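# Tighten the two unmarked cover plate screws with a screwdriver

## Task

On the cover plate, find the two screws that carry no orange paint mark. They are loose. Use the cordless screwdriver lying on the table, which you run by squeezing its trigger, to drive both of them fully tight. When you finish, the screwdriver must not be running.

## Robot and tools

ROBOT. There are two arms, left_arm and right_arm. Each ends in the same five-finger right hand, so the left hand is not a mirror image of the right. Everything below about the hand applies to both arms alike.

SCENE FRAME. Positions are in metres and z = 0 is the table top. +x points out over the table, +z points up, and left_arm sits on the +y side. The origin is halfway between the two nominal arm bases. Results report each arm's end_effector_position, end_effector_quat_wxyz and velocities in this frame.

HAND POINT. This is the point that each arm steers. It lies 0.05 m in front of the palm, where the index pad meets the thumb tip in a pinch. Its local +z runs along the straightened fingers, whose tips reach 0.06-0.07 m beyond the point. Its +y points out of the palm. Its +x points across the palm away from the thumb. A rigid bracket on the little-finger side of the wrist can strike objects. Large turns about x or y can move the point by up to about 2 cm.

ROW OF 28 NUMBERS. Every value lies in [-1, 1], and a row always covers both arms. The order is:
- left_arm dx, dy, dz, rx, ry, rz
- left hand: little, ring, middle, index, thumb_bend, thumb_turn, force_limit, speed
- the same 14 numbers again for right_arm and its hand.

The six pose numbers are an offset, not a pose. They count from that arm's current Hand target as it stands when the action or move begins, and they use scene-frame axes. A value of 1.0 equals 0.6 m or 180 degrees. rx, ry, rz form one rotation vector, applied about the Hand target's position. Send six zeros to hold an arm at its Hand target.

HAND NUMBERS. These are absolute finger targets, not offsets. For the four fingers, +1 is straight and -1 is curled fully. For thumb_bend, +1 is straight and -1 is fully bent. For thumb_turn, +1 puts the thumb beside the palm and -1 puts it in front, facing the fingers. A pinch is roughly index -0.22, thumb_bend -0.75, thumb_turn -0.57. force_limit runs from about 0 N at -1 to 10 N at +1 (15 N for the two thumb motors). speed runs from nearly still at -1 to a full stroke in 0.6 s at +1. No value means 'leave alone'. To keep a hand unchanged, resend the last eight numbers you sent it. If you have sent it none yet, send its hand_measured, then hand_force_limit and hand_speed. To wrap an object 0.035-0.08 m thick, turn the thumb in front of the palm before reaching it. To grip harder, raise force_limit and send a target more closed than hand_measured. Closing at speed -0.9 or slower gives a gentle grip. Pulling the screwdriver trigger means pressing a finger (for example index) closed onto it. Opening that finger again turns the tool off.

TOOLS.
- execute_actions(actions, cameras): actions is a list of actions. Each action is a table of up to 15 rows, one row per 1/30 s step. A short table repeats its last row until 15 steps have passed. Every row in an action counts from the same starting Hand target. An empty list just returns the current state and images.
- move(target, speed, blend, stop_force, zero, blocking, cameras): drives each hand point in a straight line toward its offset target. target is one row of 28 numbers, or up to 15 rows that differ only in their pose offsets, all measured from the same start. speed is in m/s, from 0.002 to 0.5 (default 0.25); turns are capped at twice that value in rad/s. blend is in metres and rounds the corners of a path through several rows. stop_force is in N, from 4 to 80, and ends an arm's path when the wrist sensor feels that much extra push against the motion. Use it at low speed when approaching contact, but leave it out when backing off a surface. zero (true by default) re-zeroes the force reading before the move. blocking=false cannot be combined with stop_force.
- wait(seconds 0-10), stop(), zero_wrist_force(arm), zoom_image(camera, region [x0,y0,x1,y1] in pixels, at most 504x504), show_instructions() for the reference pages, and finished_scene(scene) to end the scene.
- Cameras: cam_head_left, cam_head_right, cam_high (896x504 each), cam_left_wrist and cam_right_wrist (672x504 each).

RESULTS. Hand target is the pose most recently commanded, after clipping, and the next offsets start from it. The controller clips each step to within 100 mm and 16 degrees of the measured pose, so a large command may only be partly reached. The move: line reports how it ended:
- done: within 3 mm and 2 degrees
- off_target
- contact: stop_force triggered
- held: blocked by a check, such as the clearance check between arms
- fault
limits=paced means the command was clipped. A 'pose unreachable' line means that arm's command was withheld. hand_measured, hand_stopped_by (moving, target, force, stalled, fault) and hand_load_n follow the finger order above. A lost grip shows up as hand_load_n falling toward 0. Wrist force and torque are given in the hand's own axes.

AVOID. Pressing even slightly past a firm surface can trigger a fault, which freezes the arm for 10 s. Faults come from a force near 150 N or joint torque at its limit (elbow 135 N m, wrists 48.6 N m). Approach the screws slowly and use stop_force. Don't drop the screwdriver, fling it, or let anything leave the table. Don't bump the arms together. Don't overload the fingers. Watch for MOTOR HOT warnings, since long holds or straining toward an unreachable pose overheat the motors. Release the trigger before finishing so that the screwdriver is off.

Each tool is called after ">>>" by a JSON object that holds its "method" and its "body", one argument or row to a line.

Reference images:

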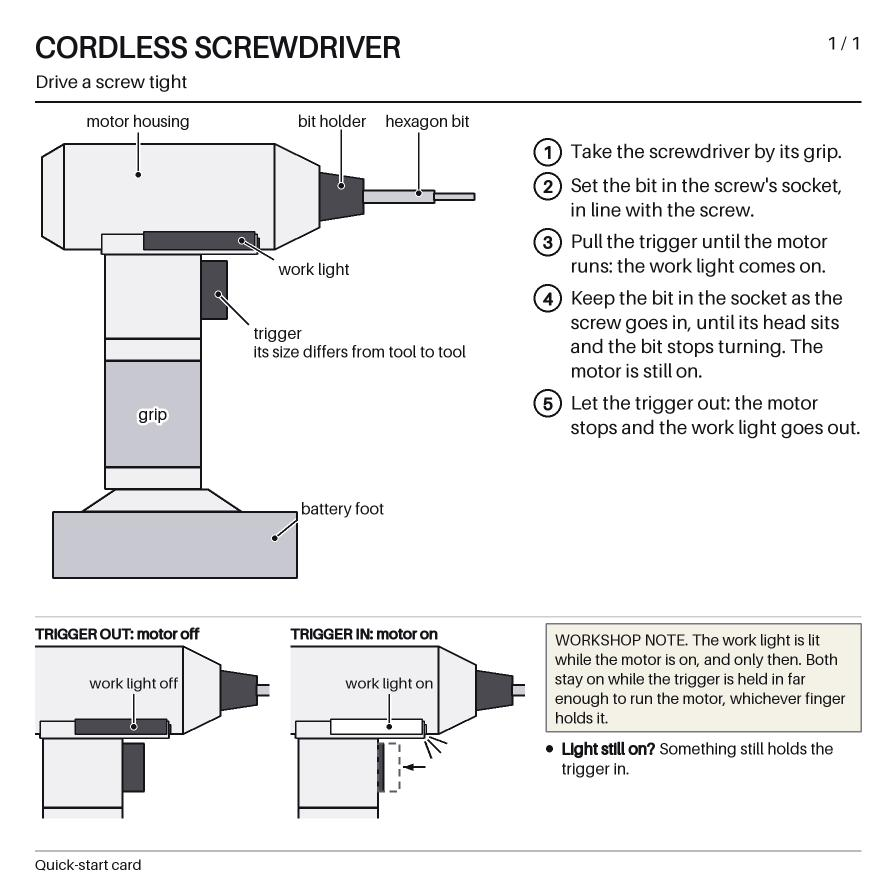

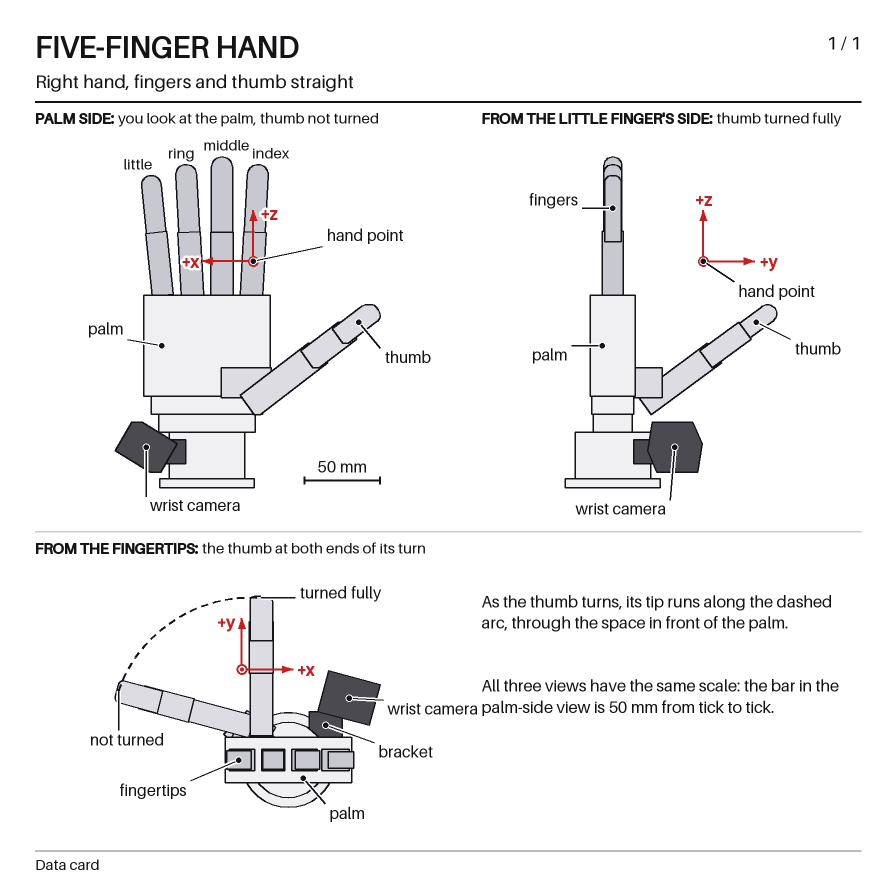

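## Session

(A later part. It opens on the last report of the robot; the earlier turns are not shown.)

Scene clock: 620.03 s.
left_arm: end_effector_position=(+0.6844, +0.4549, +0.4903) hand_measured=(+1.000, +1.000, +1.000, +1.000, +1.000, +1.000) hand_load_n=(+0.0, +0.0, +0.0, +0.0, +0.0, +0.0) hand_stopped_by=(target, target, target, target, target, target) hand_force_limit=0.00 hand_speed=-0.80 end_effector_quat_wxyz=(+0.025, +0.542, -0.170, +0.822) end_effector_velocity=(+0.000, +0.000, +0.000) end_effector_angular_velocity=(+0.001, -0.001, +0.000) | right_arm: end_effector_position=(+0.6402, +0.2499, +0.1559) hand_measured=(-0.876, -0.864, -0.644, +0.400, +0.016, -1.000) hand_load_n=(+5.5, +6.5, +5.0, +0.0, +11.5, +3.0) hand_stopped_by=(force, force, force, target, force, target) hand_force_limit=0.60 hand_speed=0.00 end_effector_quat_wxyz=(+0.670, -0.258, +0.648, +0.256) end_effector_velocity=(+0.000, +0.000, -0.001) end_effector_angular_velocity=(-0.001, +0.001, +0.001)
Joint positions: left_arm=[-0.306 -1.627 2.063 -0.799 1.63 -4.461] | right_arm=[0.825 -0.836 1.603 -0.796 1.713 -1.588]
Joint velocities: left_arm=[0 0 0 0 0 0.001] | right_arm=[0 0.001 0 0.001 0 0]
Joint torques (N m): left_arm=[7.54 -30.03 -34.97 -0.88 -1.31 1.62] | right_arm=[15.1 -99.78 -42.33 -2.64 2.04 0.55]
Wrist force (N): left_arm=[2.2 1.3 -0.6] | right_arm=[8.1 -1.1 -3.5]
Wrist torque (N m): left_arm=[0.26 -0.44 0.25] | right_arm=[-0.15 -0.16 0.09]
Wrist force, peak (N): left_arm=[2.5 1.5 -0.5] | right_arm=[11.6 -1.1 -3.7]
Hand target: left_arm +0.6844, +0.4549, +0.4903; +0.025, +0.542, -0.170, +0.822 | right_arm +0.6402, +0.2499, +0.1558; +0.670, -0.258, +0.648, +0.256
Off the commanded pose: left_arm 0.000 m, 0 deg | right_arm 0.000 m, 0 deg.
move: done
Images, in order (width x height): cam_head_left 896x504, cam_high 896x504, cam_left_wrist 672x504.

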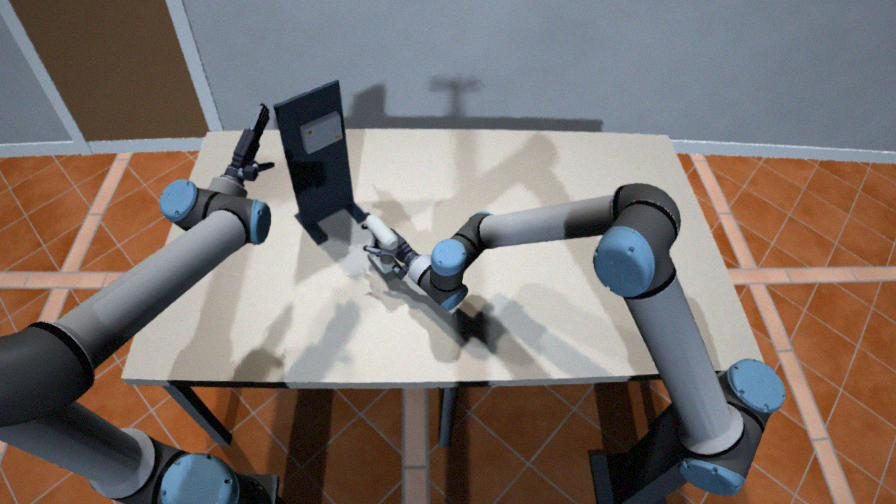

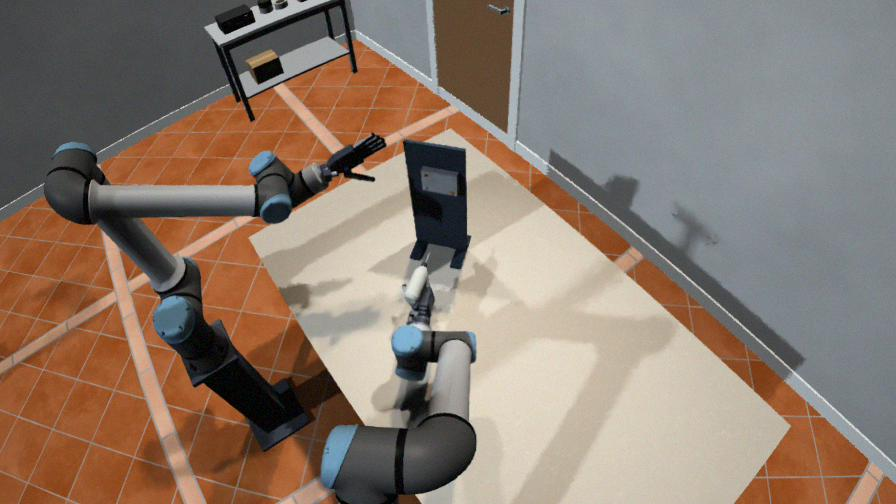

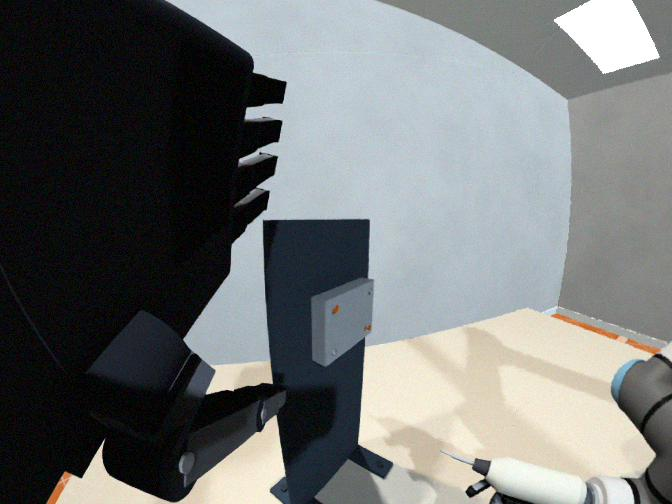

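>>> {"method": "move", "body": {
  "target": [0,0,0,0,0,0,1,1,1,1,1,1,0,-0.8,0,0,-0.06,0,0,0,-0.99,-0.99,-0.99,0.4,-0.99,-1,0.6,0],
  "speed": 0.015,
  "stop_force": 6,
  "cameras": ["cam_left_wrist","cam_head_right"]
}}

>>> {"method": "zoom_image", "body": {
  "camera": "cam_left_wrist",
  "region": [400, 380, 672, 504]
}}

>>> {"method": "zoom_image", "body": {
  "camera": "cam_head_right",
  "region": [300, 140, 500, 340]
}}

Scene clock: 622.43 s.
left_arm: end_effector_position=(+0.6844, +0.4549, +0.4903) hand_measured=(+1.000, +1.000, +1.000, +1.000, +1.000, +1.000) hand_load_n=(+0.0, +0.0, +0.0, +0.0, +0.0, +0.0) hand_stopped_by=(target, target, target, target, target, target) hand_force_limit=0.00 hand_speed=-0.80 end_effector_quat_wxyz=(+0.025, +0.542, -0.170, +0.822) end_effector_velocity=(+0.000, +0.000, +0.000) end_effector_angular_velocity=(-0.002, +0.001, -0.001) | right_arm: end_effector_position=(+0.6402, +0.2499, +0.1352) hand_measured=(-0.876, -0.864, -0.644, +0.400, +0.016, -1.000) hand_load_n=(+4.0, +6.0, +5.0, +0.0, +11.5, +2.5) hand_stopped_by=(force, force, force, target, force, target) hand_force_limit=0.60 hand_speed=0.00 end_effector_quat_wxyz=(+0.670, -0.258, +0.648, +0.256) end_effector_velocity=(+0.000, +0.000, -0.002) end_effector_angular_velocity=(-0.001, +0.001, +0.000)
Joint positions: left_arm=[-0.306 -1.627 2.063 -0.799 1.63 -4.461] | right_arm=[0.825 -0.812 1.606 -0.822 1.713 -1.589]
Joint velocities: left_arm=[0 -0.001 0 0 0 -0.003] | right_arm=[0 0.002 0 -0.001 0 0]
Joint torques (N m): left_arm=[8.34 -29.22 -37.23 -1.15 -1.32 1.39] | right_arm=[12.97 -109.84 -35.33 -1.47 0.18 -0.38]
Wrist force (N): left_arm=[2.1 1.2 -0.6] | right_arm=[5.1 -1.0 -2.1]
Wrist torque (N m): left_arm=[0.25 -0.42 0.25] | right_arm=[-0.18 -0.34 0.10]
Wrist force, peak (N): left_arm=[2.4 1.2 -0.8] | right_arm=[-8.5 -3.3 -4.6]
Hand target: left_arm +0.6844, +0.4549, +0.4903; +0.025, +0.542, -0.170, +0.822 | right_arm +0.6402, +0.2500, +0.1353; +0.670, -0.258, +0.648, +0.256
Off the commanded pose: left_arm 0.000 m, 0 deg | right_arm 0.015 m, 0 deg.
move: contact (right_arm)
Images, in order (width x height): cam_head_right 896x504, cam_left_wrist 672x504.

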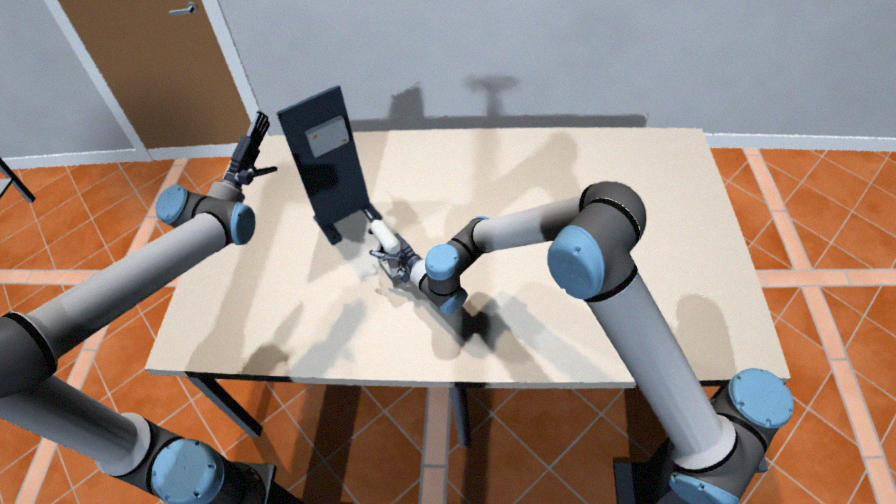

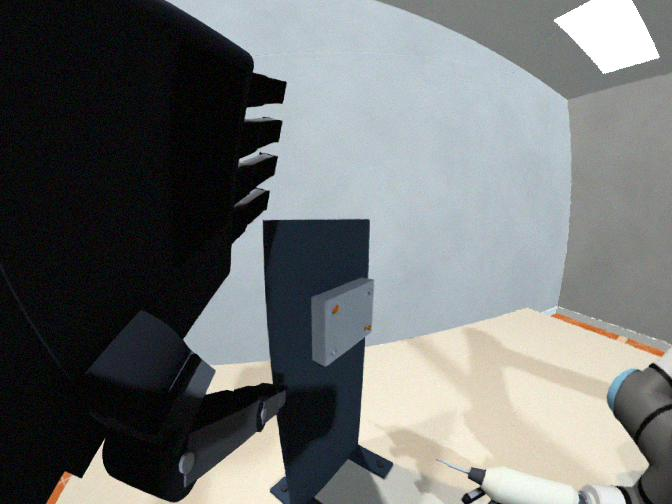

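Scaled by 1.853 from the camera's 672x504 image, which has a finer 960x720 frame.

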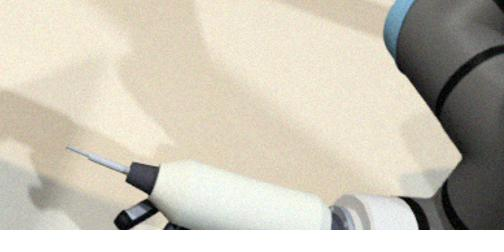

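Scaled by 2.520.

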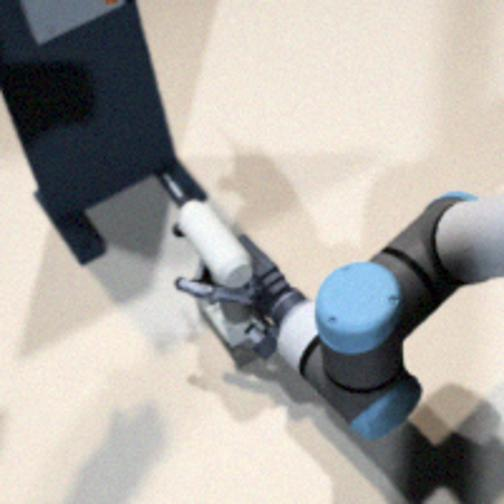

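>>> {"method": "move", "body": {
  "target": [0,0,0,0,0,0,1,1,1,1,1,1,0,-0.8,0,0,-0.01,0,0,0,-0.99,-0.99,-0.99,0.4,-0.99,-1,0.6,0],
  "speed": 0.005,
  "stop_force": 10,
  "cameras": ["cam_left_wrist","cam_right_wrist"]
}}

Scene clock: 623.40 s.
left_arm: end_effector_position=(+0.6844, +0.4549, +0.4903) hand_measured=(+1.000, +1.000, +1.000, +1.000, +1.000, +1.000) hand_load_n=(+0.0, +0.0, +0.0, +0.0, +0.0, +0.0) hand_stopped_by=(target, target, target, target, target, target) hand_force_limit=0.00 hand_speed=-0.80 end_effector_quat_wxyz=(+0.025, +0.542, -0.170, +0.822) end_effector_velocity=(+0.000, +0.000, +0.000) end_effector_angular_velocity=(-0.002, +0.000, -0.001) | right_arm: end_effector_position=(+0.6402, +0.2500, +0.1350) hand_measured=(-0.876, -0.864, -0.644, +0.400, +0.016, -1.000) hand_load_n=(+4.0, +6.0, +4.5, +0.0, +11.5, +2.5) hand_stopped_by=(force, force, force, target, force, target) hand_force_limit=0.60 hand_speed=0.00 end_effector_quat_wxyz=(+0.670, -0.258, +0.648, +0.256) end_effector_velocity=(+0.000, +0.000, -0.001) end_effector_angular_velocity=(+0.000, +0.000, +0.000)
Joint positions: left_arm=[-0.306 -1.627 2.063 -0.799 1.63 -4.461] | right_arm=[0.825 -0.812 1.606 -0.823 1.713 -1.589]
Joint velocities: left_arm=[0 0 0 0 0 -0.002] | right_arm=[0 0.001 0 0 0 0]
Joint torques (N m): left_arm=[8.1 -32.28 -36.29 -1.61 -1.11 1.37] | right_arm=[13.27 -100.2 -31.15 1.35 -0.06 -0.48]
Wrist force (N): left_arm=[1.7 1.0 -0.3] | right_arm=[-3.7 -1.3 -2.6]
Wrist torque (N m): left_arm=[0.20 -0.37 0.22] | right_arm=[-0.26 0.03 0.08]
Wrist force, peak (N): left_arm=[2.3 1.1 -0.8] | right_arm=[-8.8 -2.7 -6.4]
Hand target: left_arm +0.6844, +0.4549, +0.4903; +0.025, +0.542, -0.170, +0.822 | right_arm +0.6402, +0.2500, +0.1350; +0.670, -0.257, +0.648, +0.256
Off the commanded pose: left_arm 0.000 m, 0 deg | right_arm 0.006 m, 0 deg.
move: contact (right_arm)
Images, in order (width x height): cam_left_wrist 672x504, cam_right_wrist 672x504.

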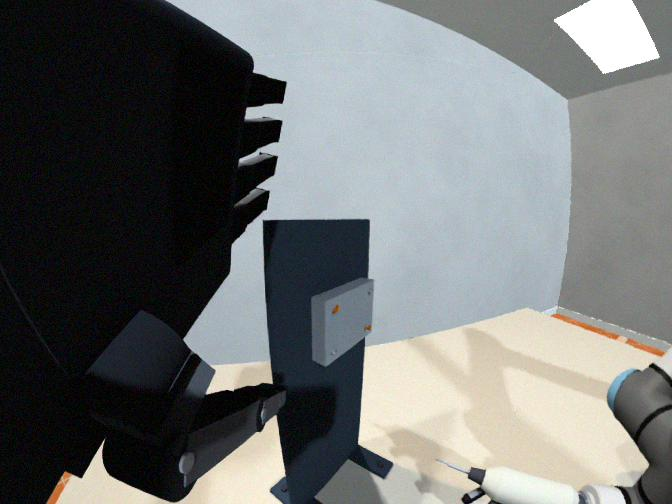

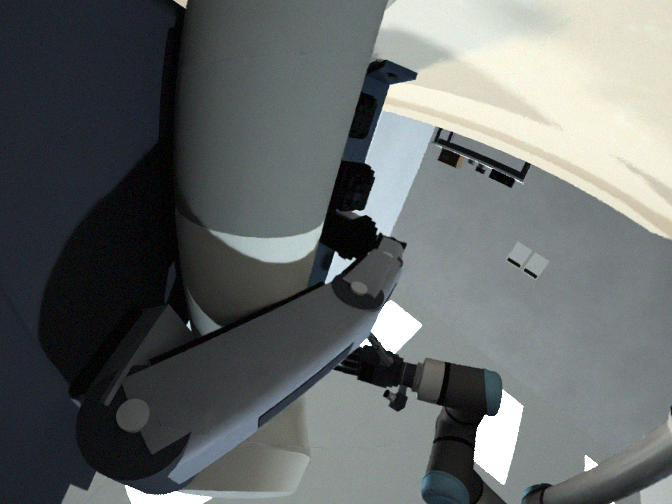

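>>> {"method": "execute_actions", "body": {
  "actions": [
    [[0,0,0,0,0,0,1,1,1,1,1,1,0,-0.8,0,0,0,0,0,0,-0.99,-0.99,-0.99,0.6,0.3,-1,0.6,-0.7]],
    [[0,0,0,0,0,0,1,1,1,1,1,1,0,-0.8,0,0,0,0,0,0,-0.5,-0.5,-0.3,0.8,1,-1,0.6,-0.7]]
  ],
  "cameras": ["cam_left_wrist"]
}}

>>> {"method": "wait", "body": {
  "seconds": 1,
  "cameras": ["cam_left_wrist","cam_right_wrist"]
}}

Scene clock: 627.17 s.
left_arm: end_effector_position=(+0.6844, +0.4549, +0.4903) hand_measured=(+1.000, +1.000, +1.000, +1.000, +1.000, +1.000) hand_load_n=(+0.0, +0.0, +0.0, +0.0, +0.0, +0.0) hand_stopped_by=(target, target, target, target, target, target) hand_force_limit=0.00 hand_speed=-0.80 end_effector_quat_wxyz=(+0.025, +0.542, -0.170, +0.822) end_effector_velocity=(+0.000, -0.001, +0.000) end_effector_angular_velocity=(-0.001, +0.000, +0.000) | right_arm: end_effector_position=(+0.6402, +0.2500, +0.1350) hand_measured=(-0.500, -0.500, -0.300, +0.800, +1.000, -1.000) hand_load_n=(+0.0, +0.0, +0.0, +0.0, +0.0, +0.0) hand_stopped_by=(target, target, target, target, target, target) hand_force_limit=0.60 hand_speed=-0.70 end_effector_quat_wxyz=(+0.670, -0.257, +0.648, +0.256) end_effector_velocity=(+0.000, +0.000, +0.000) end_effector_angular_velocity=(-0.001, +0.000, +0.000)
Joint positions: left_arm=[-0.306 -1.627 2.063 -0.799 1.63 -4.461] | right_arm=[0.825 -0.812 1.606 -0.823 1.713 -1.589]
Joint velocities: left_arm=[-0.001 0 0 0 -0.002 0] | right_arm=[0 0 0 0.001 0 0]
Joint torques (N m): left_arm=[7.86 -26.71 -35.39 -1.31 -1.26 0.94] | right_arm=[12.5 -101.39 -28 -4.65 1.38 -0.41]
Wrist force (N): left_arm=[2.2 1.1 -0.8] | right_arm=[0.9 -2.8 -3.0]
Wrist torque (N m): left_arm=[0.24 -0.43 0.25] | right_arm=[-0.22 0.08 -0.13]
Wrist force, peak (N): left_arm=[2.5 1.8 -0.6] | right_arm=[-4.1 -1.2 -2.3]
Hand target: left_arm +0.6844, +0.4549, +0.4903; +0.025, +0.542, -0.170, +0.822 | right_arm +0.6402, +0.2500, +0.1350; +0.670, -0.257, +0.648, +0.256
Off the commanded pose: left_arm 0.000 m, 0 deg | right_arm 0.000 m, 0 deg.
Images, in order (width x height): cam_left_wrist 672x504.

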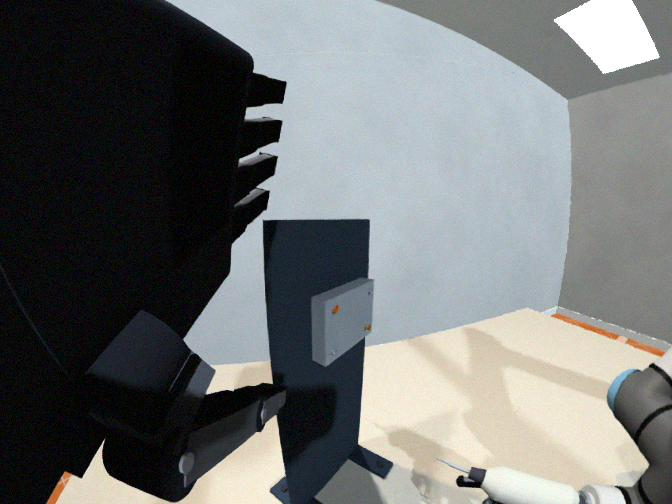

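Scene clock: 628.17 s.
left_arm: end_effector_position=(+0.6844, +0.4549, +0.4903) hand_measured=(+1.000, +1.000, +1.000, +1.000, +1.000, +1.000) hand_load_n=(+0.0, +0.0, +0.0, +0.0, +0.0, +0.0) hand_stopped_by=(target, target, target, target, target, target) hand_force_limit=0.00 hand_speed=-0.80 end_effector_quat_wxyz=(+0.025, +0.542, -0.170, +0.822) end_effector_velocity=(+0.000, +0.000, -0.001) end_effector_angular_velocity=(+0.000, +0.002, +0.000) | right_arm: end_effector_position=(+0.6402, +0.2500, +0.1350) hand_measured=(-0.500, -0.500, -0.300, +0.800, +1.000, -1.000) hand_load_n=(+0.0, +0.0, +0.0, +0.0, +0.0, +0.0) hand_stopped_by=(target, target, target, target, target, target) hand_force_limit=0.60 hand_speed=-0.70 end_effector_quat_wxyz=(+0.670, -0.257, +0.648, +0.256) end_effector_velocity=(+0.000, +0.000, +0.001) end_effector_angular_velocity=(+0.001, -0.001, +0.000)
Joint positions: left_arm=[-0.306 -1.627 2.063 -0.799 1.63 -4.461] | right_arm=[0.825 -0.812 1.606 -0.823 1.713 -1.589]
Joint velocities: left_arm=[0 0.001 0 0.001 0 0] | right_arm=[0 -0.001 0 0 0 0]
Joint torques (N m): left_arm=[9.04 -28.82 -34.88 -1.38 -1.43 1.16] | right_arm=[12.54 -101.36 -29.12 -4.48 1.6 -0.34]
Wrist force (N): left_arm=[2.0 0.9 -0.7] | right_arm=[0.6 -3.2 -2.8]
Wrist torque (N m): left_arm=[0.20 -0.40 0.23] | right_arm=[-0.30 0.13 -0.17]
Wrist force, peak (N): left_arm=[2.7 1.2 -0.6] | right_arm=[0.8 -3.3 -3.1]
Hand target: left_arm +0.6844, +0.4549, +0.4903; +0.025, +0.542, -0.170, +0.822 | right_arm +0.6402, +0.2500, +0.1350; +0.670, -0.257, +0.648, +0.256
Off the commanded pose: left_arm 0.000 m, 0 deg | right_arm 0.000 m, 0 deg.
wait: 1.00 s; at rest by 0.17 s
Images, in order (width x height): cam_left_wrist 672x504, cam_right_wrist 672x504.

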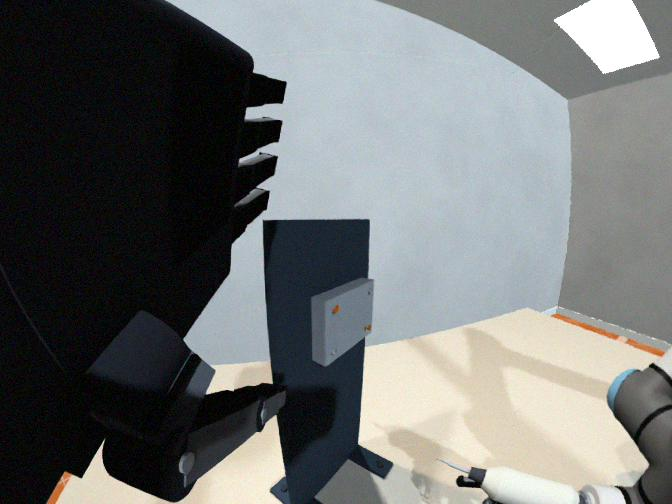

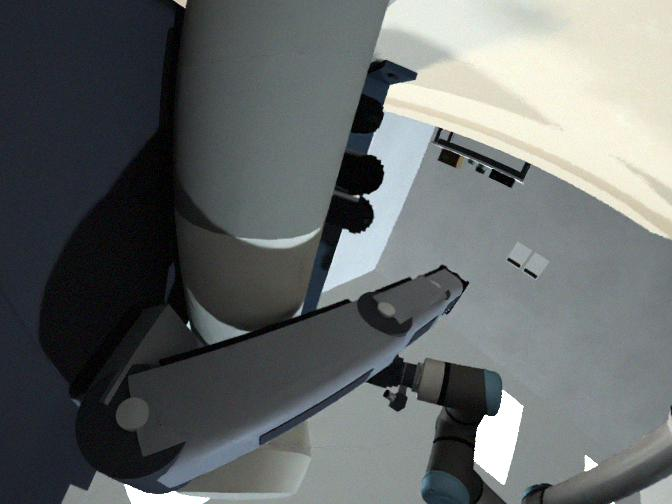

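Tool stands. Open fully and back out along −n.

>>> {"method": "execute_actions", "body": {
  "actions": [
    [[0,0,0,0,0,0,1,1,1,1,1,1,0,-0.8,0,0,0,0,0,0,1,1,1,1,1,-1,0.6,-0.4]]
  ],
  "cameras": []
}}

>>> {"method": "wait", "body": {
  "seconds": 1,
  "cameras": ["cam_left_wrist","cam_head_right","cam_right_wrist"]
}}

>>> {"method": "zoom_image", "body": {
  "camera": "cam_head_right",
  "region": [330, 180, 450, 300]
}}

Scene clock: 630.07 s.
left_arm: end_effector_position=(+0.6844, +0.4549, +0.4903) hand_measured=(+1.000, +1.000, +1.000, +1.000, +1.000, +1.000) hand_load_n=(+0.0, +0.0, +0.0, +0.0, +0.0, +0.0) hand_stopped_by=(target, target, target, target, target, target) hand_force_limit=0.00 hand_speed=-0.80 end_effector_quat_wxyz=(+0.025, +0.542, -0.170, +0.822) end_effector_velocity=(+0.000, +0.000, +0.000) end_effector_angular_velocity=(+0.001, +0.000, +0.000) | right_arm: end_effector_position=(+0.6402, +0.2500, +0.1350) hand_measured=(+1.000, +1.000, +1.000, +1.000, +1.000, -1.000) hand_load_n=(+0.0, -0.5, +0.0, +0.0, +0.0, -0.5) hand_stopped_by=(target, target, target, target, target, target) hand_force_limit=0.60 hand_speed=-0.40 end_effector_quat_wxyz=(+0.670, -0.257, +0.648, +0.256) end_effector_velocity=(+0.000, +0.000, -0.002) end_effector_angular_velocity=(-0.002, +0.001, +0.000)
Joint positions: left_arm=[-0.306 -1.627 2.063 -0.799 1.63 -4.461] | right_arm=[0.825 -0.812 1.606 -0.823 1.713 -1.589]
Joint velocities: left_arm=[0 0 0 0 0 0.001] | right_arm=[0 0.002 0 0.001 0 0]
Joint torques (N m): left_arm=[9.58 -35.15 -35.69 -1.42 -1.28 1.51] | right_arm=[12.12 -101.24 -30.04 -4.28 1.38 -0.25]
Wrist force (N): left_arm=[1.7 1.1 -0.7] | right_arm=[1.0 -3.2 -2.8]
Wrist torque (N m): left_arm=[0.23 -0.35 0.22] | right_arm=[-0.30 0.09 -0.13]
Wrist force, peak (N): left_arm=[2.3 1.7 -0.8] | right_arm=[0.6 -3.2 -3.3]
Hand target: left_arm +0.6844, +0.4549, +0.4903; +0.025, +0.542, -0.170, +0.822 | right_arm +0.6402, +0.2500, +0.1350; +0.670, -0.257, +0.648, +0.256
Off the commanded pose: left_arm 0.000 m, 0 deg | right_arm 0.000 m, 0 deg.
No camera images: "cameras" was empty.

Scene clock: 631.07 s.
left_arm: end_effector_position=(+0.6844, +0.4549, +0.4903) hand_measured=(+1.000, +1.000, +1.000, +1.000, +1.000, +1.000) hand_load_n=(+0.0, +0.0, +0.0, +0.0, +0.0, +0.5) hand_stopped_by=(target, target, target, target, target, target) hand_force_limit=0.00 hand_speed=-0.80 end_effector_quat_wxyz=(+0.025, +0.542, -0.170, +0.822) end_effector_velocity=(+0.000, +0.001, +0.000) end_effector_angular_velocity=(+0.000, +0.000, +0.002) | right_arm: end_effector_position=(+0.6402, +0.2500, +0.1350) hand_measured=(+1.000, +1.000, +1.000, +1.000, +1.000, -1.000) hand_load_n=(+0.0, -0.5, +0.0, +0.0, +0.0, +0.0) hand_stopped_by=(target, target, target, target, target, target) hand_force_limit=0.60 hand_speed=-0.40 end_effector_quat_wxyz=(+0.670, -0.257, +0.648, +0.256) end_effector_velocity=(+0.000, +0.000, +0.002) end_effector_angular_velocity=(+0.002, -0.001, +0.000)
Joint positions: left_arm=[-0.306 -1.627 2.063 -0.799 1.63 -4.461] | right_arm=[0.825 -0.812 1.606 -0.823 1.713 -1.589]
Joint velocities: left_arm=[0.001 0 0 0 -0.001 0] | right_arm=[0 -0.001 0 -0.001 0 0]
Joint torques (N m): left_arm=[6.61 -31.41 -35.95 -0.86 -1.29 1.29] | right_arm=[12.69 -100.93 -30.57 -4.18 1.07 -0.19]
Wrist force (N): left_arm=[1.7 1.2 -0.4] | right_arm=[1.0 -2.8 -2.9]
Wrist torque (N m): left_arm=[0.23 -0.38 0.23] | right_arm=[-0.23 0.10 -0.12]
Wrist force, peak (N): left_arm=[2.5 1.0 -0.6] | right_arm=[1.1 -3.1 -2.9]
Hand target: left_arm +0.6844, +0.4549, +0.4903; +0.025, +0.542, -0.170, +0.822 | right_arm +0.6402, +0.2500, +0.1350; +0.670, -0.257, +0.648, +0.256
Off the commanded pose: left_arm 0.000 m, 0 deg | right_arm 0.000 m, 0 deg.
wait: 1.00 s; at rest by 0.17 s
Images, in order (width x height): cam_head_right 896x504, cam_left_wrist 672x504, cam_right_wrist 672x504.

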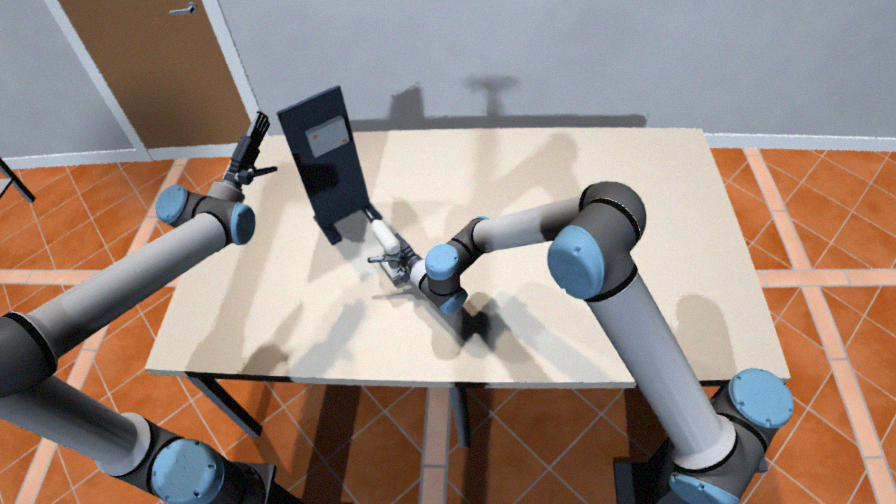

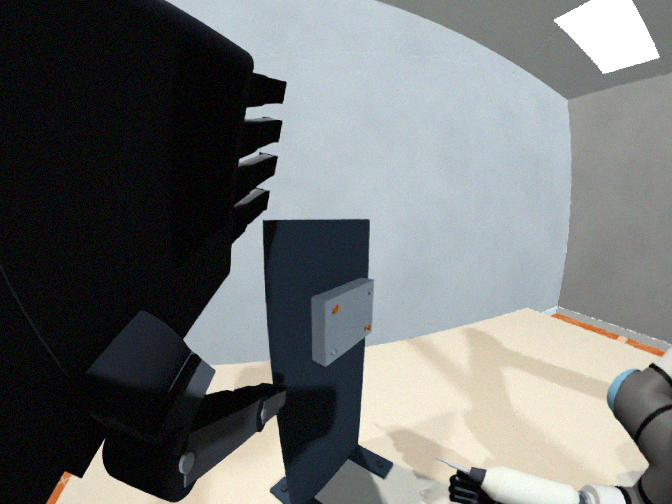

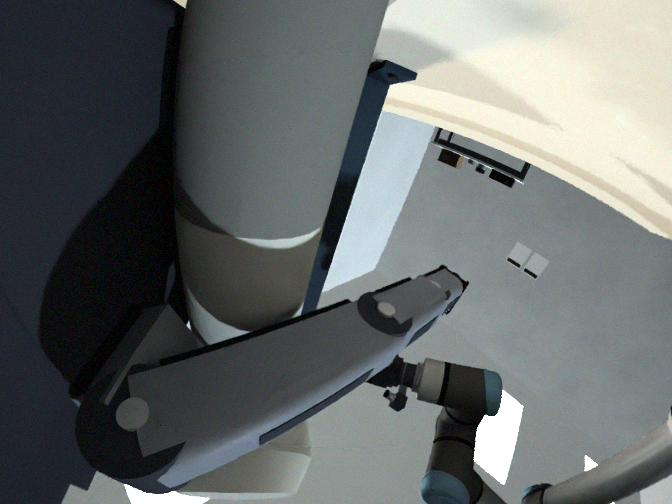

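Scaled by 4.200.

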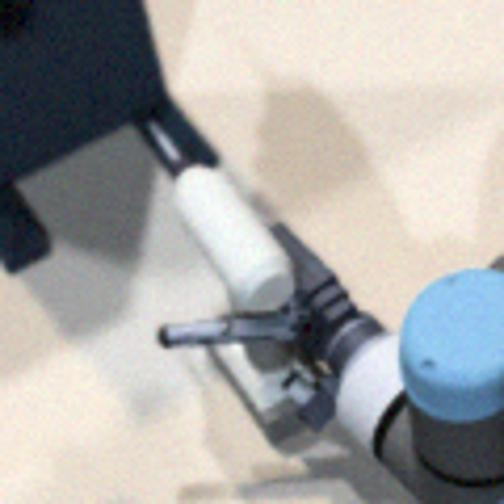

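>>> {"method": "move", "body": {
  "target": [0,0,0,0,0,0,1,1,1,1,1,1,0,-0.8,-0.205,-0.143,0,0,0,0,1,1,1,1,1,-1,0.6,-0.4],
  "speed": 0.05,
  "stop_force": 5,
  "cameras": ["cam_head_right","cam_left_wrist","cam_high"]
}}

>>> {"method": "zoom_image", "body": {
  "camera": "cam_head_right",
  "region": [330, 180, 450, 300]
}}

Scene clock: 635.37 s.
left_arm: end_effector_position=(+0.6844, +0.4549, +0.4903) hand_measured=(+1.000, +1.000, +1.000, +1.000, +1.000, +1.000) hand_load_n=(+0.0, +0.0, +0.0, +0.0, +0.0, +0.0) hand_stopped_by=(target, target, target, target, target, target) hand_force_limit=0.00 hand_speed=-0.80 end_effector_quat_wxyz=(+0.025, +0.542, -0.170, +0.822) end_effector_velocity=(+0.000, +0.000, +0.000) end_effector_angular_velocity=(+0.000, +0.001, +0.000) | right_arm: end_effector_position=(+0.5173, +0.1640, +0.1349) hand_measured=(+1.000, +1.000, +1.000, +1.000, +1.000, -1.000) hand_load_n=(+0.0, +0.0, +0.0, +0.0, +0.0, +0.0) hand_stopped_by=(target, target, target, target, target, target) hand_force_limit=0.60 hand_speed=-0.40 end_effector_quat_wxyz=(+0.670, -0.258, +0.648, +0.256) end_effector_velocity=(+0.000, +0.000, +0.000) end_effector_angular_velocity=(+0.000, +0.000, +0.000)
Joint positions: left_arm=[-0.306 -1.627 2.063 -0.799 1.63 -4.461] | right_arm=[0.885 -0.954 1.899 -0.974 1.773 -1.59]
Joint velocities: left_arm=[0 0 0 0.001 0 -0.001] | right_arm=[0 0 0 0 0 0]
Joint torques (N m): left_arm=[8.65 -30.5 -34.9 -1.46 -1.49 1.42] | right_arm=[-14.07 -74.41 -33.68 -1.64 -1.34 -1.59]
Wrist force (N): left_arm=[2.0 1.0 -0.6] | right_arm=[5.4 -1.6 -3.2]
Wrist torque (N m): left_arm=[0.22 -0.41 0.24] | right_arm=[-0.16 0.16 0.14]
Wrist force, peak (N): left_arm=[2.5 1.2 -0.8] | right_arm=[6.8 -1.0 -3.2]
Hand target: left_arm +0.6844, +0.4549, +0.4903; +0.025, +0.542, -0.170, +0.822 | right_arm +0.5173, +0.1640, +0.1349; +0.670, -0.258, +0.648, +0.256
Off the commanded pose: left_arm 0.000 m, 0 deg | right_arm 0.000 m, 0 deg.
move: done
Images, in order (width x height): cam_head_right 896x504, cam_high 896x504, cam_left_wrist 672x504.

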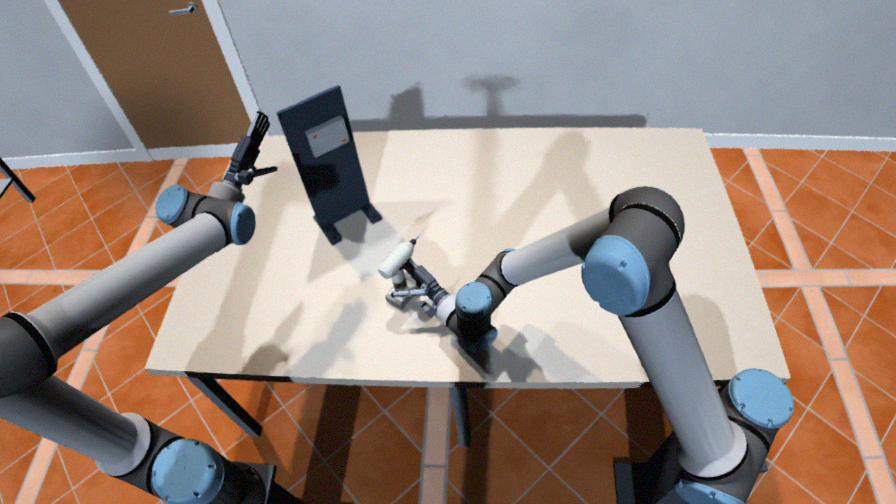

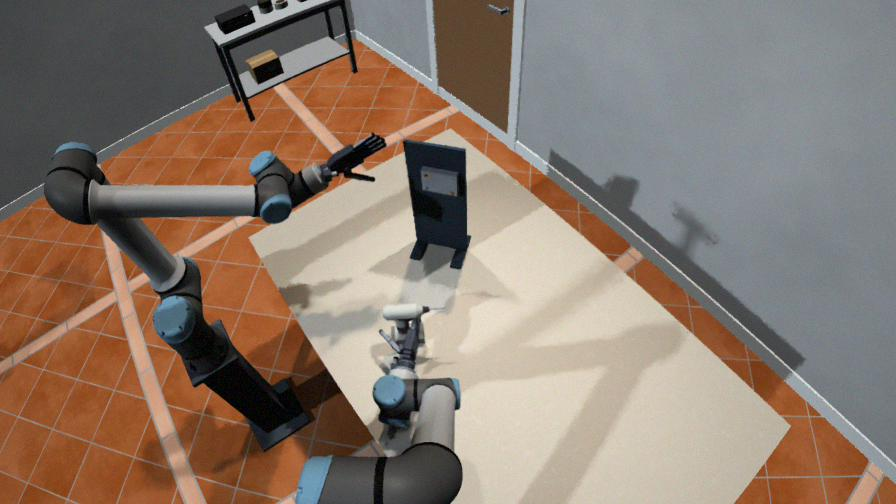

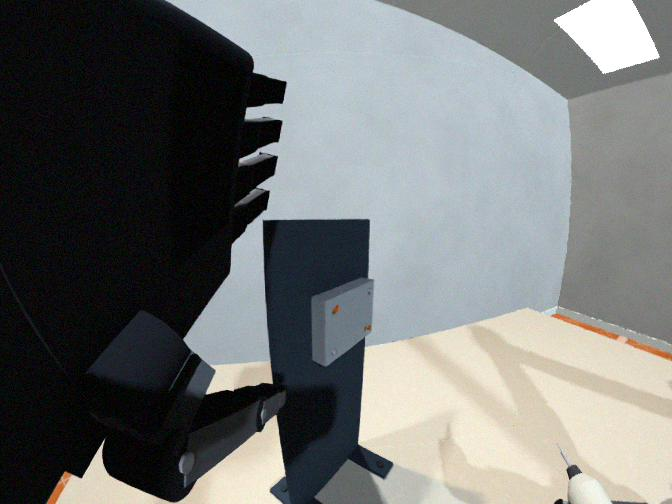

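Scaled by 4.200.

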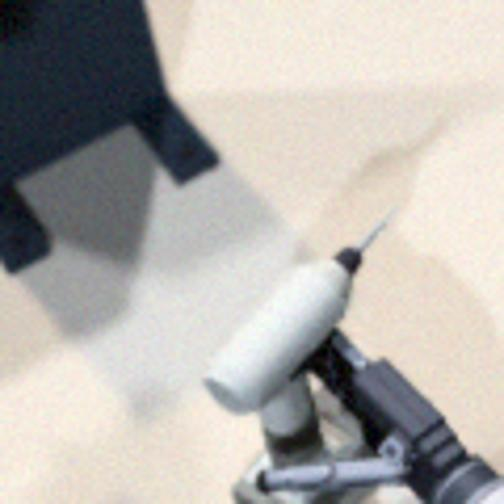

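>>> {"method": "wait", "body": {
  "seconds": 0.3
}}

>>> {"method": "zoom_image", "body": {
  "camera": "cam_high",
  "region": [360, 280, 480, 420]
}}

>>> {"method": "zoom_image", "body": {
  "camera": "cam_head_left",
  "region": [330, 220, 490, 350]
}}

Scene clock: 635.80 s.
left_arm: end_effector_position=(+0.6844, +0.4549, +0.4903) hand_measured=(+1.000, +1.000, +1.000, +1.000, +1.000, +1.000) hand_load_n=(+0.0, +0.0, +0.0, +0.0, +0.5, +0.0) hand_stopped_by=(target, target, target, target, target, target) hand_force_limit=0.00 hand_speed=-0.80 end_effector_quat_wxyz=(+0.025, +0.542, -0.170, +0.822) end_effector_velocity=(+0.000, -0.001, +0.000) end_effector_angular_velocity=(+0.001, -0.001, -0.001) | right_arm: end_effector_position=(+0.5173, +0.1640, +0.1349) hand_measured=(+1.000, +1.000, +1.000, +1.000, +1.000, -1.000) hand_load_n=(+0.0, +0.0, +0.0, +0.0, +0.0, +0.0) hand_stopped_by=(target, target, target, target, target, target) hand_force_limit=0.60 hand_speed=-0.40 end_effector_quat_wxyz=(+0.670, -0.258, +0.648, +0.256) end_effector_velocity=(+0.000, +0.000, +0.002) end_effector_angular_velocity=(+0.001, -0.001, +0.000)
Joint positions: left_arm=[-0.306 -1.627 2.063 -0.799 1.63 -4.461] | right_arm=[0.885 -0.954 1.899 -0.974 1.773 -1.59]
Joint velocities: left_arm=[-0.001 0 0 0 0 0.001] | right_arm=[0 -0.003 0 0.001 0 0]
Joint torques (N m): left_arm=[7.16 -29.72 -34.74 -1.14 -1.73 1] | right_arm=[-14.08 -74.66 -33.45 -2.21 -1.33 -1.4]
Wrist force (N): left_arm=[1.9 1.0 -0.7] | right_arm=[5.1 -1.3 -3.5]
Wrist torque (N m): left_arm=[0.22 -0.38 0.23] | right_arm=[-0.10 0.22 0.13]
Wrist force, peak (N): left_arm=[2.6 1.2 -0.6] | right_arm=[5.5 -2.1 -3.5]
Hand target: left_arm +0.6844, +0.4549, +0.4903; +0.025, +0.542, -0.170, +0.822 | right_arm +0.5173, +0.1640, +0.1349; +0.670, -0.258, +0.648, +0.256
Off the commanded pose: left_arm 0.000 m, 0 deg | right_arm 0.000 m, 0 deg.
wait: 0.30 s; at rest by 0.03 s

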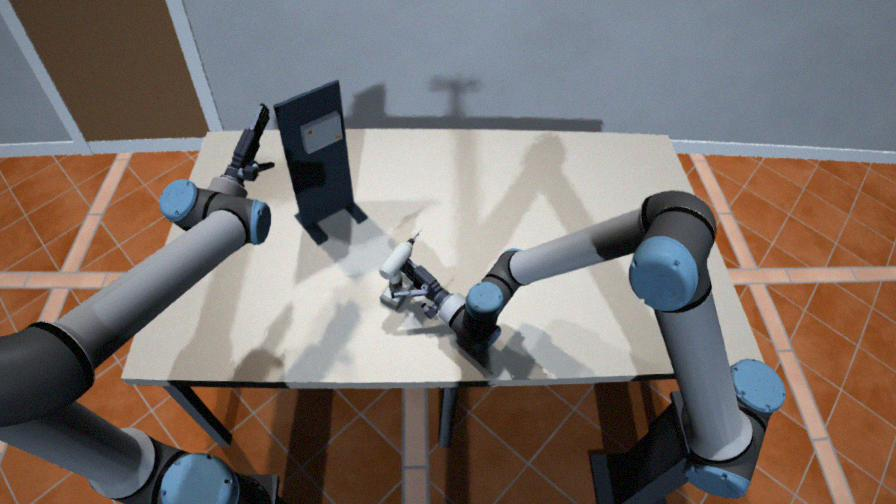

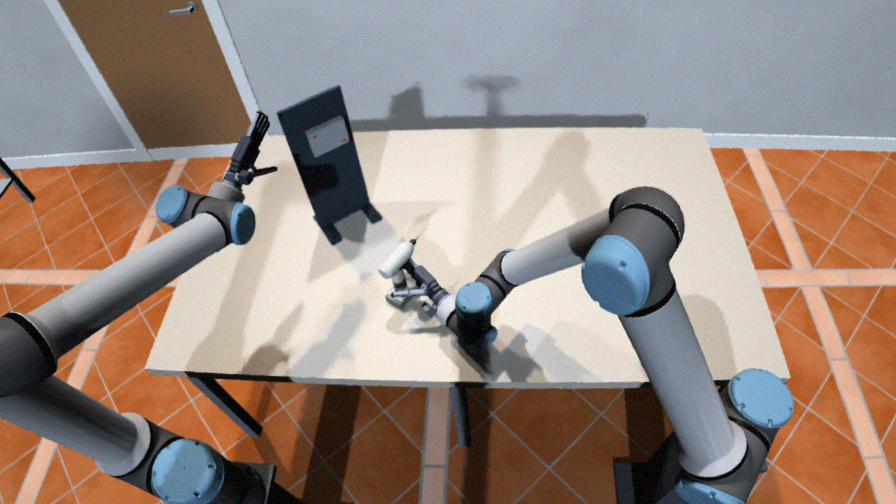

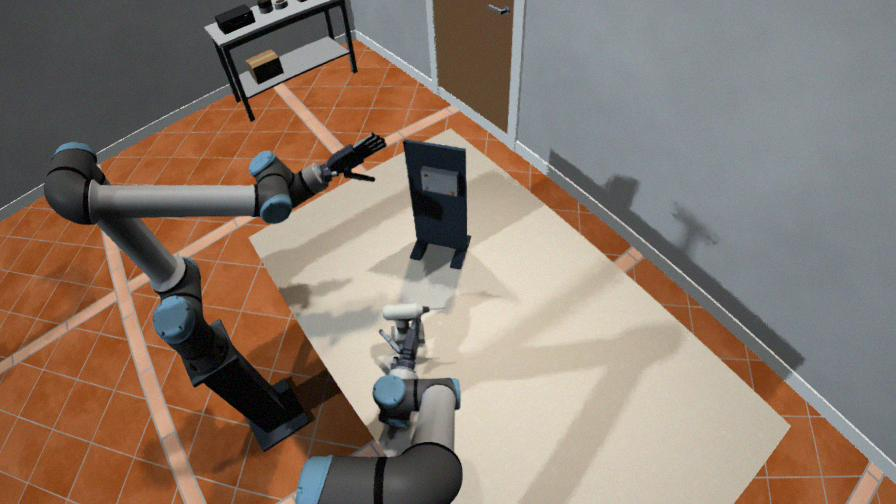

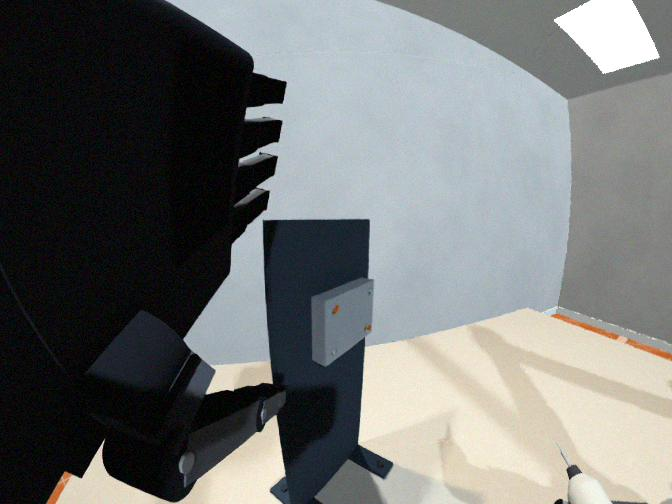

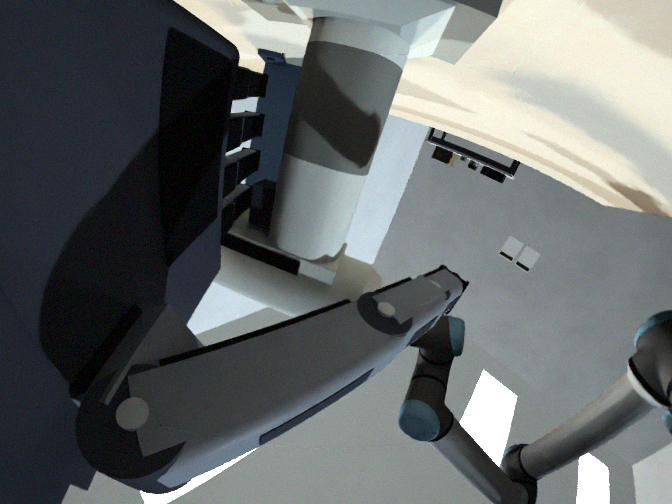

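Scaled by 3.600.

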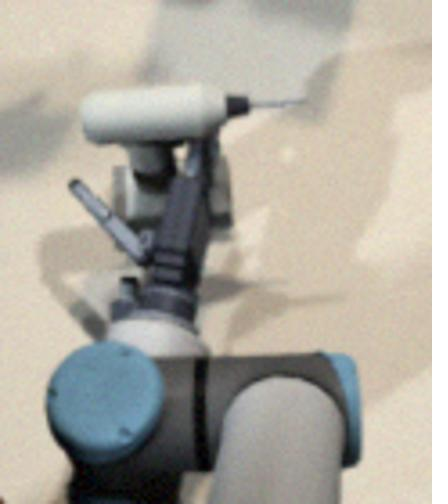

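Scaled by 3.150.

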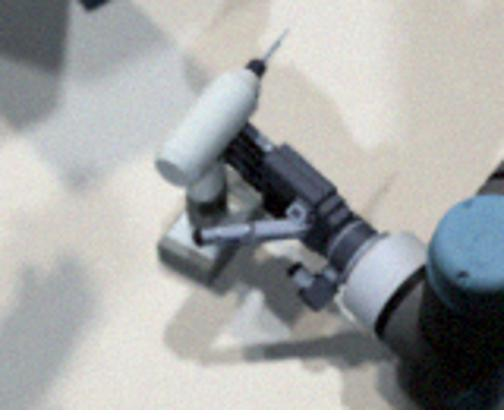

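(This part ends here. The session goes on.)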